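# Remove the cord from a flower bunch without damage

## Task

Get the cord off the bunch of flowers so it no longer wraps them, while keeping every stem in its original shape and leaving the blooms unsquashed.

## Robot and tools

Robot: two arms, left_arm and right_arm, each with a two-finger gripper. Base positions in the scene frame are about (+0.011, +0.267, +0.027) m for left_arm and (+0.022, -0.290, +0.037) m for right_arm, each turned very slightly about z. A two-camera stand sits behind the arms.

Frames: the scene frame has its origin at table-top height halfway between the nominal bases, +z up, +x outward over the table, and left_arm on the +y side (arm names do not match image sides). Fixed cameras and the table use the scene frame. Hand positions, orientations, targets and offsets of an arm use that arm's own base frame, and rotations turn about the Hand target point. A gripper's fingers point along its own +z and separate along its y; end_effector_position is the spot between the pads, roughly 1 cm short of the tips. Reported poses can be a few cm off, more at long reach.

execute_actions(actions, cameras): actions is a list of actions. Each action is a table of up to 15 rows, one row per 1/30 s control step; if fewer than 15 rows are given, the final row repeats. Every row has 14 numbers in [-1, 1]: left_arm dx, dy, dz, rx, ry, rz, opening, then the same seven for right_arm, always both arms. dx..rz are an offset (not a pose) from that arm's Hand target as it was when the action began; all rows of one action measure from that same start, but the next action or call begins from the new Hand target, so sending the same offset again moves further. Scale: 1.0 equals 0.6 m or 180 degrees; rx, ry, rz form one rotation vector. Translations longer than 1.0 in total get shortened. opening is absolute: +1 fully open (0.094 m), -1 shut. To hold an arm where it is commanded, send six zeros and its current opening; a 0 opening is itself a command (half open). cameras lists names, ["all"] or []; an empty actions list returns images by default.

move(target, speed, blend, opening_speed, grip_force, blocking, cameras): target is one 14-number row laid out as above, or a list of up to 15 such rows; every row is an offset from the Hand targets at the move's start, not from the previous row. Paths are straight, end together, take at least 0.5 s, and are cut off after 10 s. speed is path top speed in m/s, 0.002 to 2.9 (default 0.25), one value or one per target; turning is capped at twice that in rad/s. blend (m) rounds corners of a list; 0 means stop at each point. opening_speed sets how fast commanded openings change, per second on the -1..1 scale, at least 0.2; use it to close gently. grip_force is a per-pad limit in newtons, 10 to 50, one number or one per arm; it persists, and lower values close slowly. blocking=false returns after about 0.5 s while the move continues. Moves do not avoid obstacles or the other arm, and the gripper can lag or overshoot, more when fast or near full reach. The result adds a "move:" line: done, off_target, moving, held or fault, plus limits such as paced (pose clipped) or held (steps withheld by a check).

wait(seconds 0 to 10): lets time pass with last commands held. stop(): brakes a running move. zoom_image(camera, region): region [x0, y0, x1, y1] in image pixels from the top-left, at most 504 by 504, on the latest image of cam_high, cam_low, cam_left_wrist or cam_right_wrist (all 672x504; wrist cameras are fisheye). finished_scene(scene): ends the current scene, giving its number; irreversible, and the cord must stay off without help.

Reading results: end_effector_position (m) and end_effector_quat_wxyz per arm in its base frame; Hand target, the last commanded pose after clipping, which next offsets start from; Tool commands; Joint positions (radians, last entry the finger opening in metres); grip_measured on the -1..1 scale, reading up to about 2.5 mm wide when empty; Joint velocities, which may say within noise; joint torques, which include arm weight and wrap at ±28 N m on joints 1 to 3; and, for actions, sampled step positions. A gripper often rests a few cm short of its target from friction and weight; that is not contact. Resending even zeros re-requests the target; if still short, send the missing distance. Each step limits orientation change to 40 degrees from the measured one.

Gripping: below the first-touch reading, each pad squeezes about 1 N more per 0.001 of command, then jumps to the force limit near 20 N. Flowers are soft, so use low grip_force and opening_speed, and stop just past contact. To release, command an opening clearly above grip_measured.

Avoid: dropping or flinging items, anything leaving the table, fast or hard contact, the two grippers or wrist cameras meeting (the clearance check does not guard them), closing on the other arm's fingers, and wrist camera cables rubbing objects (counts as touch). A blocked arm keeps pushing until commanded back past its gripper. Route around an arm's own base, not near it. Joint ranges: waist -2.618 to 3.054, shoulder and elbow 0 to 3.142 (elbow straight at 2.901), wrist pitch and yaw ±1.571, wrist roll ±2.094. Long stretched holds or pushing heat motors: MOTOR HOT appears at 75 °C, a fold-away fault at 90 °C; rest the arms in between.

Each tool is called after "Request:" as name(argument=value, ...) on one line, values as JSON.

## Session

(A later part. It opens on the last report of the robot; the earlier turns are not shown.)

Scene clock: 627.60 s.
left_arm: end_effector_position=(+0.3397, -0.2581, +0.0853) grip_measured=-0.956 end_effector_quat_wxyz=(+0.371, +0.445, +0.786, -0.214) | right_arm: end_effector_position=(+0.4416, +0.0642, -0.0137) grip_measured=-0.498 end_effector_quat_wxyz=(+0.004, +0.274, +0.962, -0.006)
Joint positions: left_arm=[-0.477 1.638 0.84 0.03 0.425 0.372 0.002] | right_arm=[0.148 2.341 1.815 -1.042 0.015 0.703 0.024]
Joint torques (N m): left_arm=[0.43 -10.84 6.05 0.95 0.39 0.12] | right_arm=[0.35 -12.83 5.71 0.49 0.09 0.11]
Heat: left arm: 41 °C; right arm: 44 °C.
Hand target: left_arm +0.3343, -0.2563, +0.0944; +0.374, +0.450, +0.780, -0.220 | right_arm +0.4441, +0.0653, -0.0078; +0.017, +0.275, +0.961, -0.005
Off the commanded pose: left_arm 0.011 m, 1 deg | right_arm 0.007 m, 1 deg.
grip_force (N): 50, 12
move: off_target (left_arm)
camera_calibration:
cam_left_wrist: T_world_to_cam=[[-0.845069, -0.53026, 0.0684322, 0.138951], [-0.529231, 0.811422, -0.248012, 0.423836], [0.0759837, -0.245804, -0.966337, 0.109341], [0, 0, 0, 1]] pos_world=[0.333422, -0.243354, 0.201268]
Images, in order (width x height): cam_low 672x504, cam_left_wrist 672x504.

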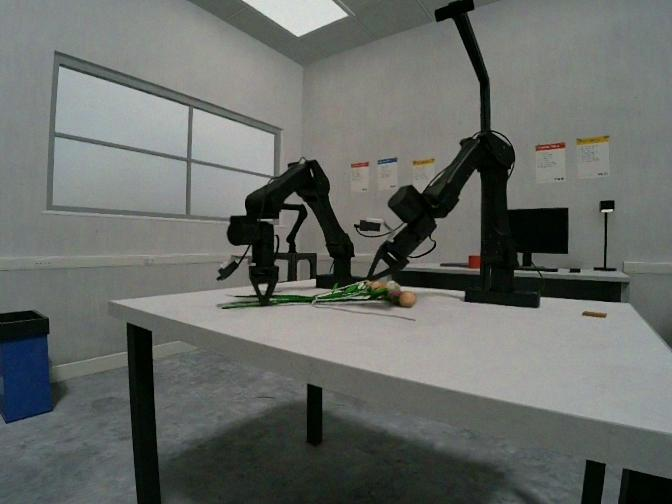

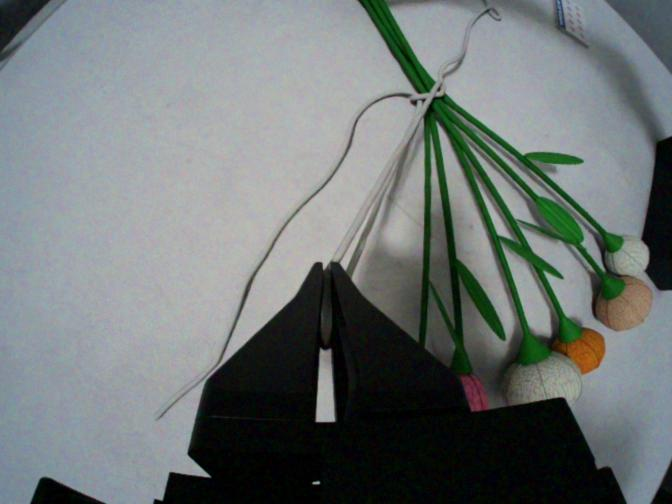

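Request:
move(target=[0,0.3,0.02,0,0,0,-1,0,0,0,0,0,0,-0.5], cameras=["cam_left_wrist","cam_low","cam_high"], speed=0.08)

Request:
zoom_image(camera="cam_high", region=[210, 180, 450, 420])

Request:
zoom_image(camera="cam_low", region=[230, 180, 500, 350])

Scene clock: 635.20 s.
left_arm: end_effector_position=(+0.3323, -0.0743, +0.0990) grip_measured=-0.956 end_effector_quat_wxyz=(+0.370, +0.449, +0.787, -0.207) | right_arm: end_effector_position=(+0.4416, +0.0642, -0.0137) grip_measured=-0.498 end_effector_quat_wxyz=(+0.004, +0.274, +0.962, -0.006)
Joint positions: left_arm=[0.165 1.518 0.854 -0.49 0.795 1.024 0.002] | right_arm=[0.148 2.341 1.815 -1.042 0.015 0.703 0.024]
Joint torques (N m): left_arm=[0.39 -4.98 8.83 0.31 0.77 0.18] | right_arm=[0.32 -12.85 5.71 0.5 0.08 0.1]
Heat: left arm: 40 °C; right arm: 44 °C.
Hand target: left_arm +0.3343, -0.0763, +0.1064; +0.374, +0.450, +0.780, -0.220 | right_arm +0.4441, +0.0653, -0.0078; +0.017, +0.275, +0.961, -0.005
Off the commanded pose: left_arm 0.008 m, 2 deg | right_arm 0.007 m, 1 deg.
grip_force (N): 50, 12
move: done
camera_calibration:
cam_left_wrist: T_world_to_cam=[[-0.84509, -0.531755, 0.0553148, 0.230294], [-0.52824, 0.814576, -0.239641, 0.273193], [0.0823724, -0.231738, -0.969284, 0.167571], [0, 0, 0, 1]] pos_world=[0.325127, -0.0612435, 0.215154]
Images, in order (width x height): cam_high 672x504, cam_low 672x504, cam_left_wrist 672x504.

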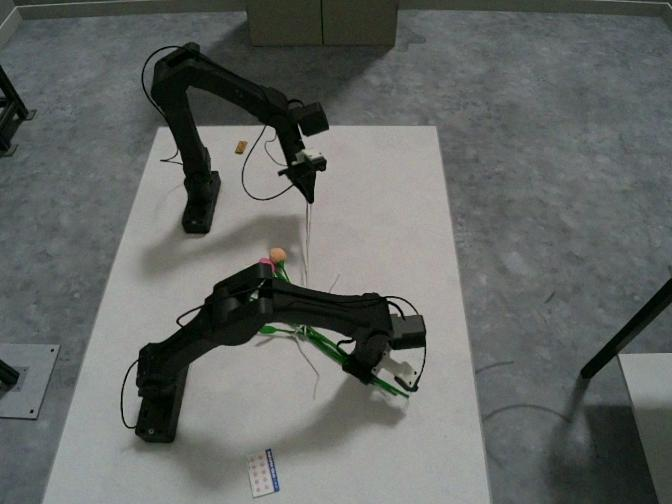

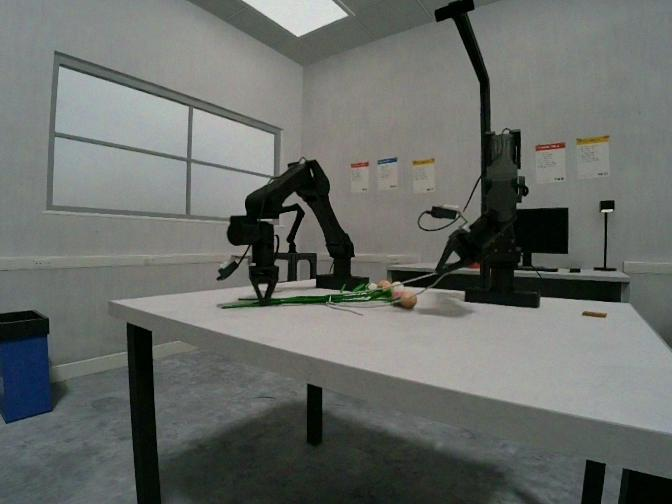

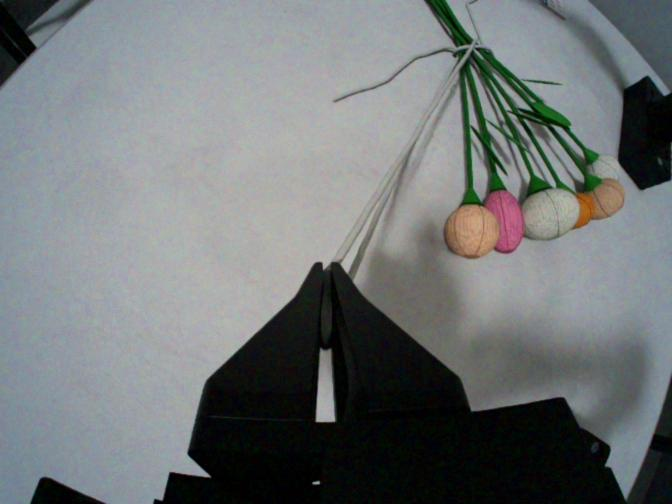

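Scaled by 2.100 from the camera's 672x504 image, which has a finer 960x720 frame.

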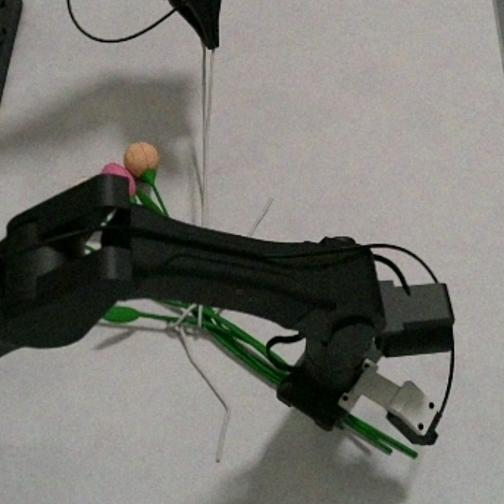

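Scaled by 1.867 from the camera's 672x504 image, which has a finer 960x720 frame.

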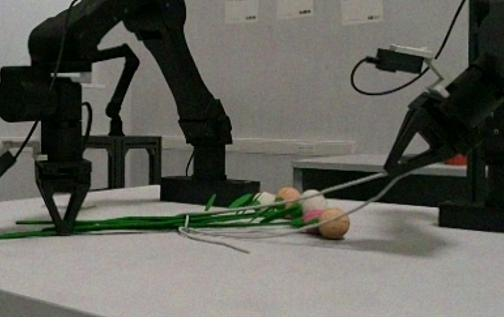

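Request:
move(target=[0.02,0.33,0.05,0,0,0.1,-1,0,0,0,0,0,0,-0.5], cameras=["cam_left_wrist","cam_low","cam_high"], speed=0.08)

Request:
zoom_image(camera="cam_high", region=[210, 180, 450, 420])

Request:
zoom_image(camera="cam_low", region=[230, 180, 500, 350])

Scene clock: 641.63 s.
left_arm: end_effector_position=(+0.3441, +0.1229, +0.1303) grip_measured=-0.956 end_effector_quat_wxyz=(+0.396, +0.324, +0.847, -0.144) | right_arm: end_effector_position=(+0.4416, +0.0642, -0.0137) grip_measured=-0.498 end_effector_quat_wxyz=(+0.004, +0.274, +0.962, -0.006)
Joint positions: left_arm=[0.723 1.746 1.255 -0.925 0.859 1.383 0.002] | right_arm=[0.148 2.341 1.815 -1.042 0.015 0.703 0.024]
Joint torques (N m): left_arm=[0.18 -6.67 8.79 -0.04 0.82 0.13] | right_arm=[0.32 -12.86 5.74 0.49 0.09 0.1]
Heat: left arm: 39 °C; right arm: 44 °C.
Hand target: left_arm +0.3463, +0.1217, +0.1364; +0.404, +0.323, +0.841, -0.158 | right_arm +0.4441, +0.0653, -0.0078; +0.017, +0.275, +0.961, -0.005
Off the commanded pose: left_arm 0.007 m, 2 deg | right_arm 0.007 m, 1 deg.
grip_force (N): 50, 12
move: done
camera_calibration:
cam_left_wrist: T_world_to_cam=[[-0.644242, -0.763183, 0.0500296, 0.303485], [-0.750513, 0.618242, -0.23347, 0.226142], [0.14725, -0.187959, -0.971076, 0.215163], [0, 0, 0, 1]] pos_world=[0.333558, 0.132246, 0.246553]
Images, in order (width x height): cam_high 672x504, cam_low 672x504, cam_left_wrist 672x504.

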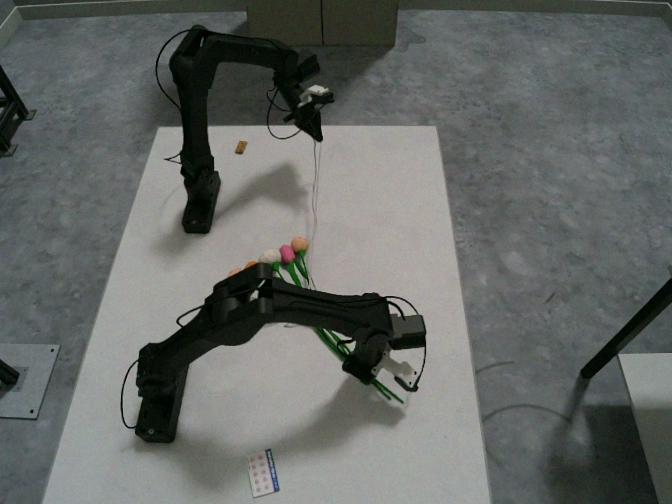

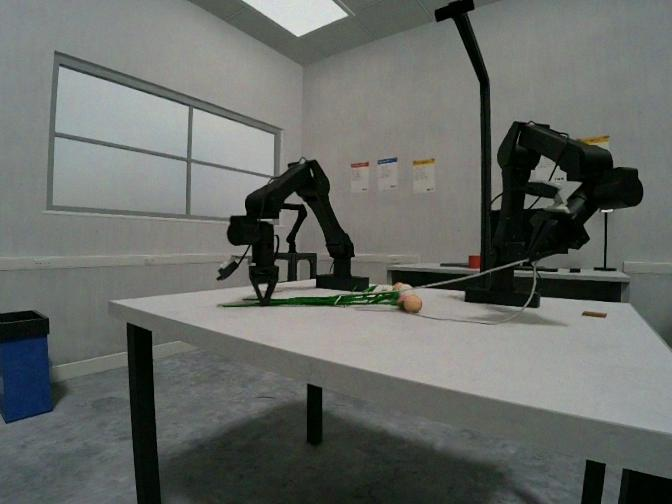

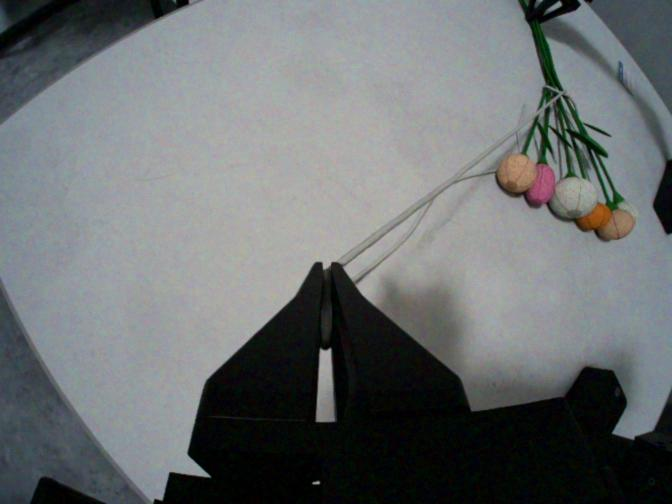

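Scaled by 2.100 from the camera's 672x504 image, which has a finer 960x720 frame.

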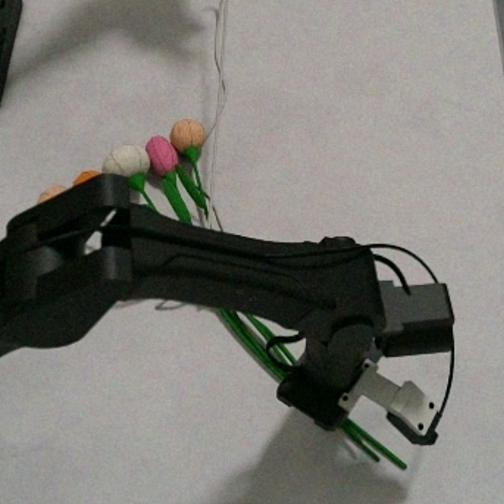

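Scaled by 1.867 from the camera's 672x504 image, which has a finer 960x720 frame.

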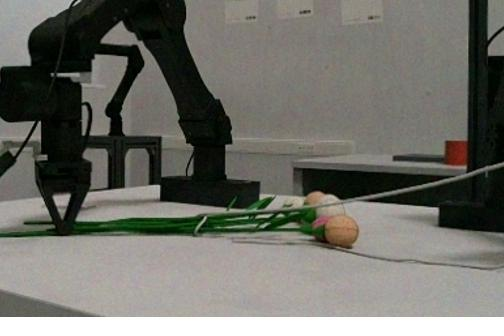

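Request:
zoom_image(camera="cam_left_wrist", region=[440, 40, 660, 250])

Scaled by 2.291 from the camera's 672x504 image, which has a finer 960x720 frame.

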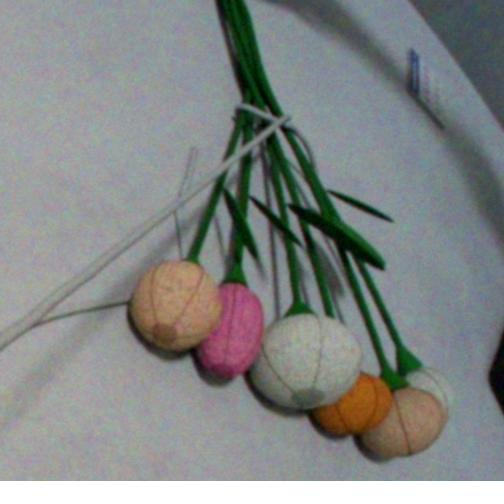

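Request:
move(target=[-0.02,0.13,0.15,0,0,0.06,-1,0,0,0,0,0,0,-0.5], cameras=["cam_left_wrist","cam_low","cam_high"], speed=0.08)

Request:
zoom_image(camera="cam_high", region=[210, 180, 450, 420])

Request:
zoom_image(camera="cam_left_wrist", region=[440, 40, 660, 250])

Scene clock: 650.90 s.
left_arm: end_effector_position=(+0.3331, +0.2018, +0.2210) grip_measured=-0.956 end_effector_quat_wxyz=(+0.410, +0.249, +0.871, -0.102) | right_arm: end_effector_position=(+0.4416, +0.0642, -0.0137) grip_measured=-0.498 end_effector_quat_wxyz=(+0.004, +0.274, +0.962, -0.006)
Joint positions: left_arm=[0.9 1.811 1.694 -1.282 0.86 1.378 0.002] | right_arm=[0.148 2.341 1.815 -1.042 0.015 0.703 0.024]
Joint torques (N m): left_arm=[0.27 -7.49 8.91 -0.1 0.81 -0.01] | right_arm=[0.34 -12.83 5.71 0.5 0.09 0.1]
Heat: left arm: 38 °C; right arm: 44 °C.
Hand target: left_arm +0.3343, +0.1998, +0.2265; +0.417, +0.242, +0.868, -0.120 | right_arm +0.4441, +0.0653, -0.0078; +0.017, +0.275, +0.961, -0.005
Off the commanded pose: left_arm 0.006 m, 2 deg | right_arm 0.007 m, 1 deg.
grip_force (N): 50, 12
move: done
camera_calibration:
cam_left_wrist: T_world_to_cam=[[-0.497397, -0.866751, 0.0365788, 0.327068], [-0.847023, 0.4761, -0.236391, 0.251775], [0.187477, -0.148563, -0.970969, 0.298324], [0, 0, 0, 1]] pos_world=[0.320013, 0.207937, 0.337217]
Images, in order (width x height): cam_high 672x504, cam_low 672x504, cam_left_wrist 672x504.

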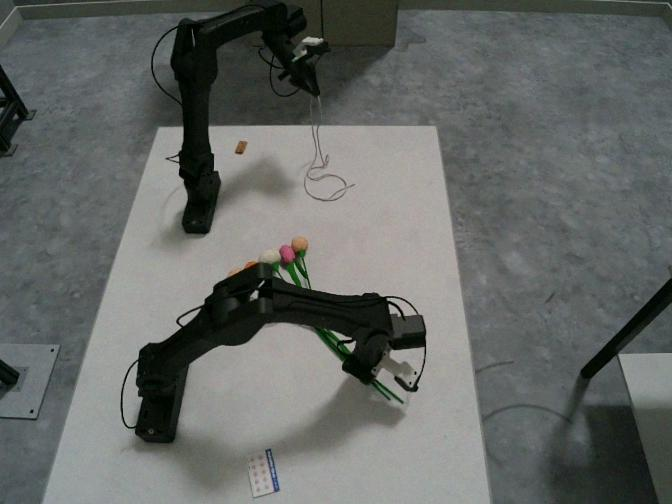

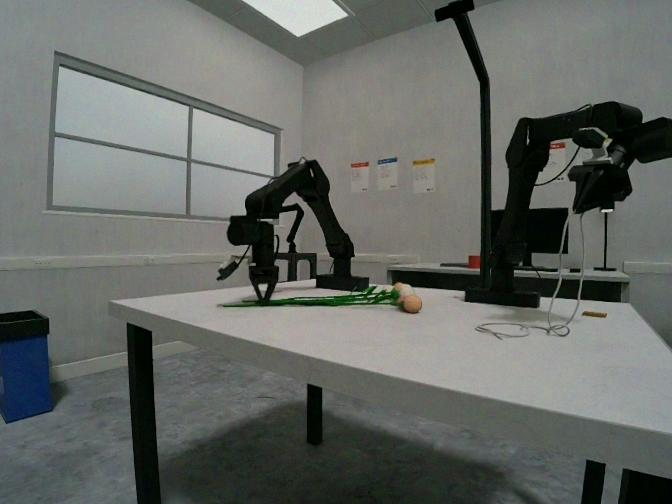

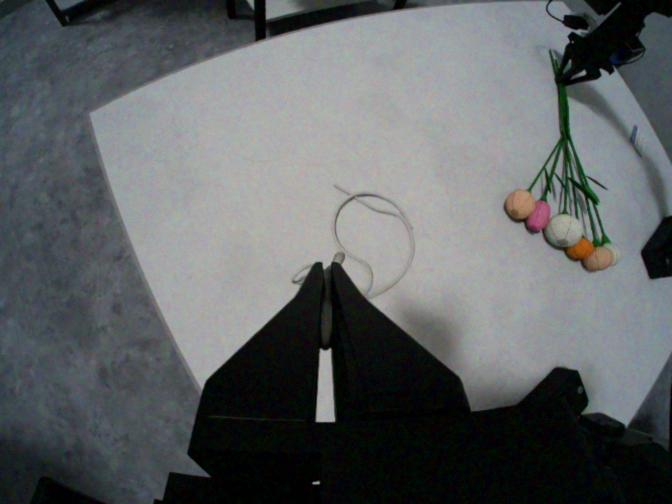

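Scaled by 2.100 from the camera's 672x504 image, which has a finer 960x720 frame.

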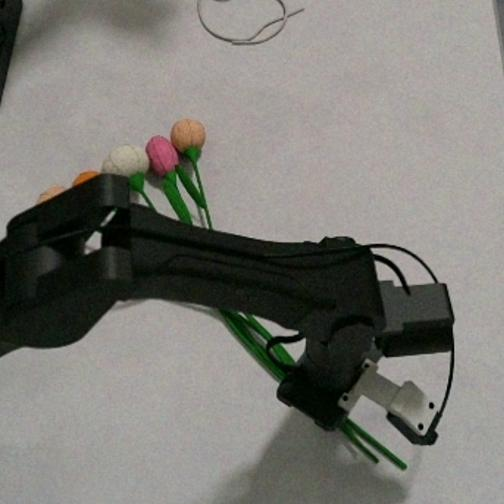

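Scaled by 2.291 from the camera's 672x504 image, which has a finer 960x720 frame.

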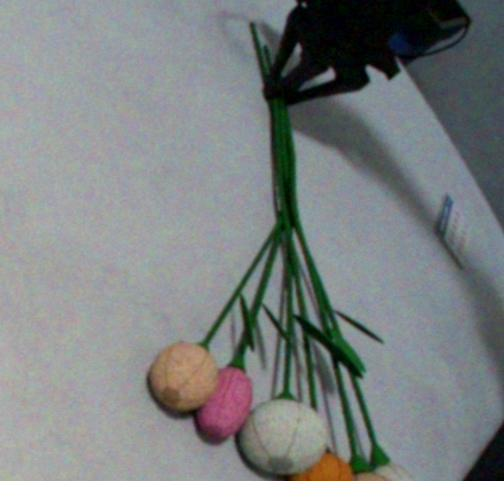

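Request:
move(target=[[0,-0.12,-0.3,0,0,0,-1,0,0,0,0,0,0,0.0],[0,-0.12,-0.3,0,0,0,-0.3,0,0,0,0,0,0,0.15],[-0.01,-0.08,-0.15,0,0,0,-0.3,0,0,0.2,0,0,0,0.15]], cameras=["cam_left_wrist","cam_low","cam_high","cam_right_wrist"], speed=0.1, opening_speed=0.4, grip_force=50)

Scene clock: 662.67 s.
left_arm: end_effector_position=(+0.3273, +0.1530, +0.1164) grip_measured=-0.303 end_effector_quat_wxyz=(+0.400, +0.235, +0.877, -0.123) | right_arm: end_effector_position=(+0.4437, +0.0645, +0.1008) grip_measured=+0.148 end_effector_quat_wxyz=(+0.007, +0.274, +0.962, -0.005)
Joint positions: left_arm=[0.816 1.701 1.144 -0.793 0.843 1.241 0.033] | right_arm=[0.148 2.304 2.209 -1.466 0.015 0.703 0.054]
Joint torques (N m): left_arm=[0.38 -10.65 8.51 -0.09 0.83 0.11] | right_arm=[0.31 -12.11 9.32 0.16 0.08 0.1]
Heat: left arm: 37 °C; right arm: 45 °C.
Hand target: left_arm +0.3282, +0.1517, +0.1364; +0.417, +0.242, +0.868, -0.120 | right_arm +0.4442, +0.0653, +0.1122; +0.017, +0.276, +0.961, -0.005
Off the commanded pose: left_arm 0.020 m, 2 deg | right_arm 0.011 m, 1 deg.
move: off_target (left_arm, right_arm)
camera_calibration:
cam_left_wrist: T_world_to_cam=[[-0.48831, -0.868005, 0.0901174, 0.27661], [-0.858745, 0.459574, -0.226602, 0.250567], [0.155276, -0.18804, -0.969809, 0.207059], [0, 0, 0, 1]] pos_world=[0.318093, 0.16388, 0.23266]
cam_right_wrist: T_world_to_cam=[[-0.455531, -0.890168, 0.0096149, 0.257686], [-0.718649, 0.37409, 0.586174, 0.247199], [-0.525391, 0.260111, -0.810128, 0.416959], [0, 0, 0, 1]] pos_world=[0.514099, 0.0284539, 0.190411]

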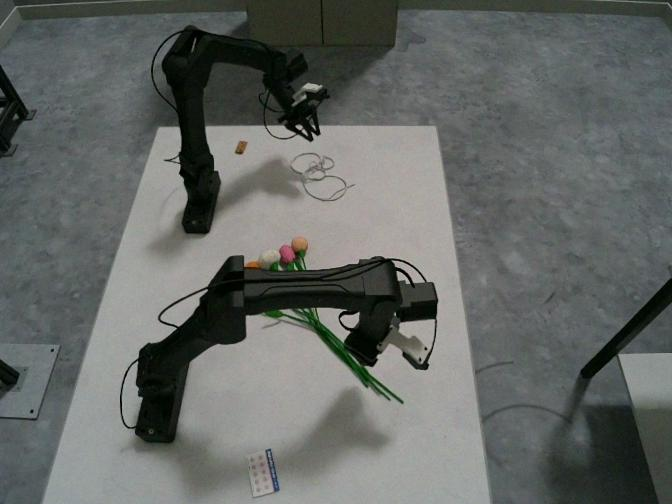

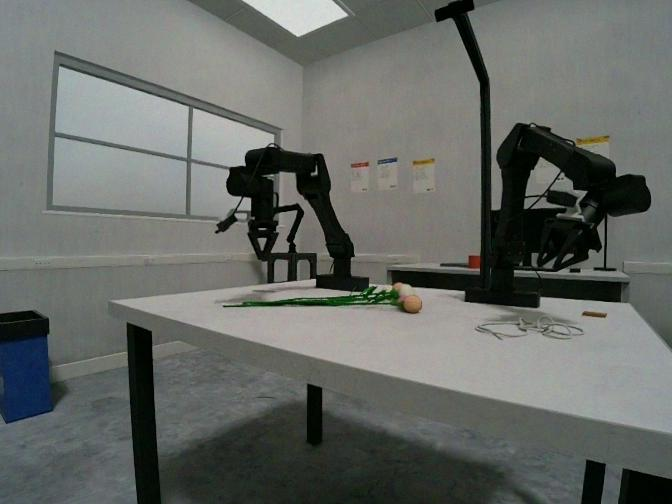

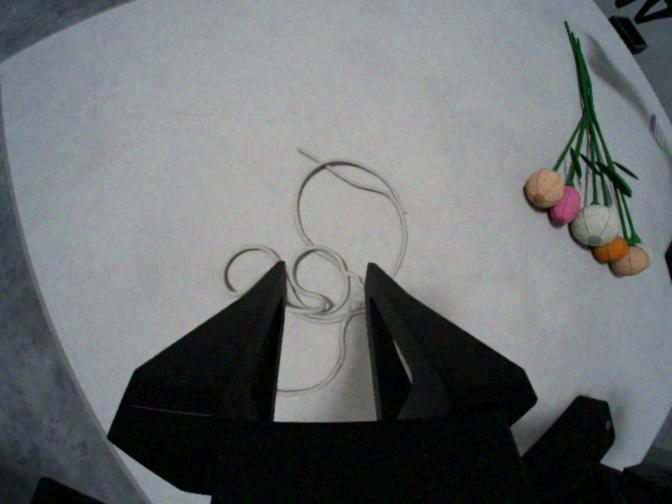

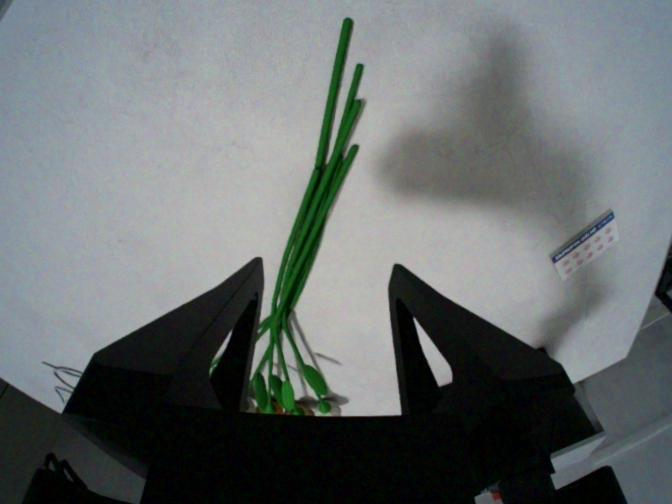

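Cord is off, flowers are flat on the table.

Request:
finished_scene(scene=1)

The scene is finished: the task was done.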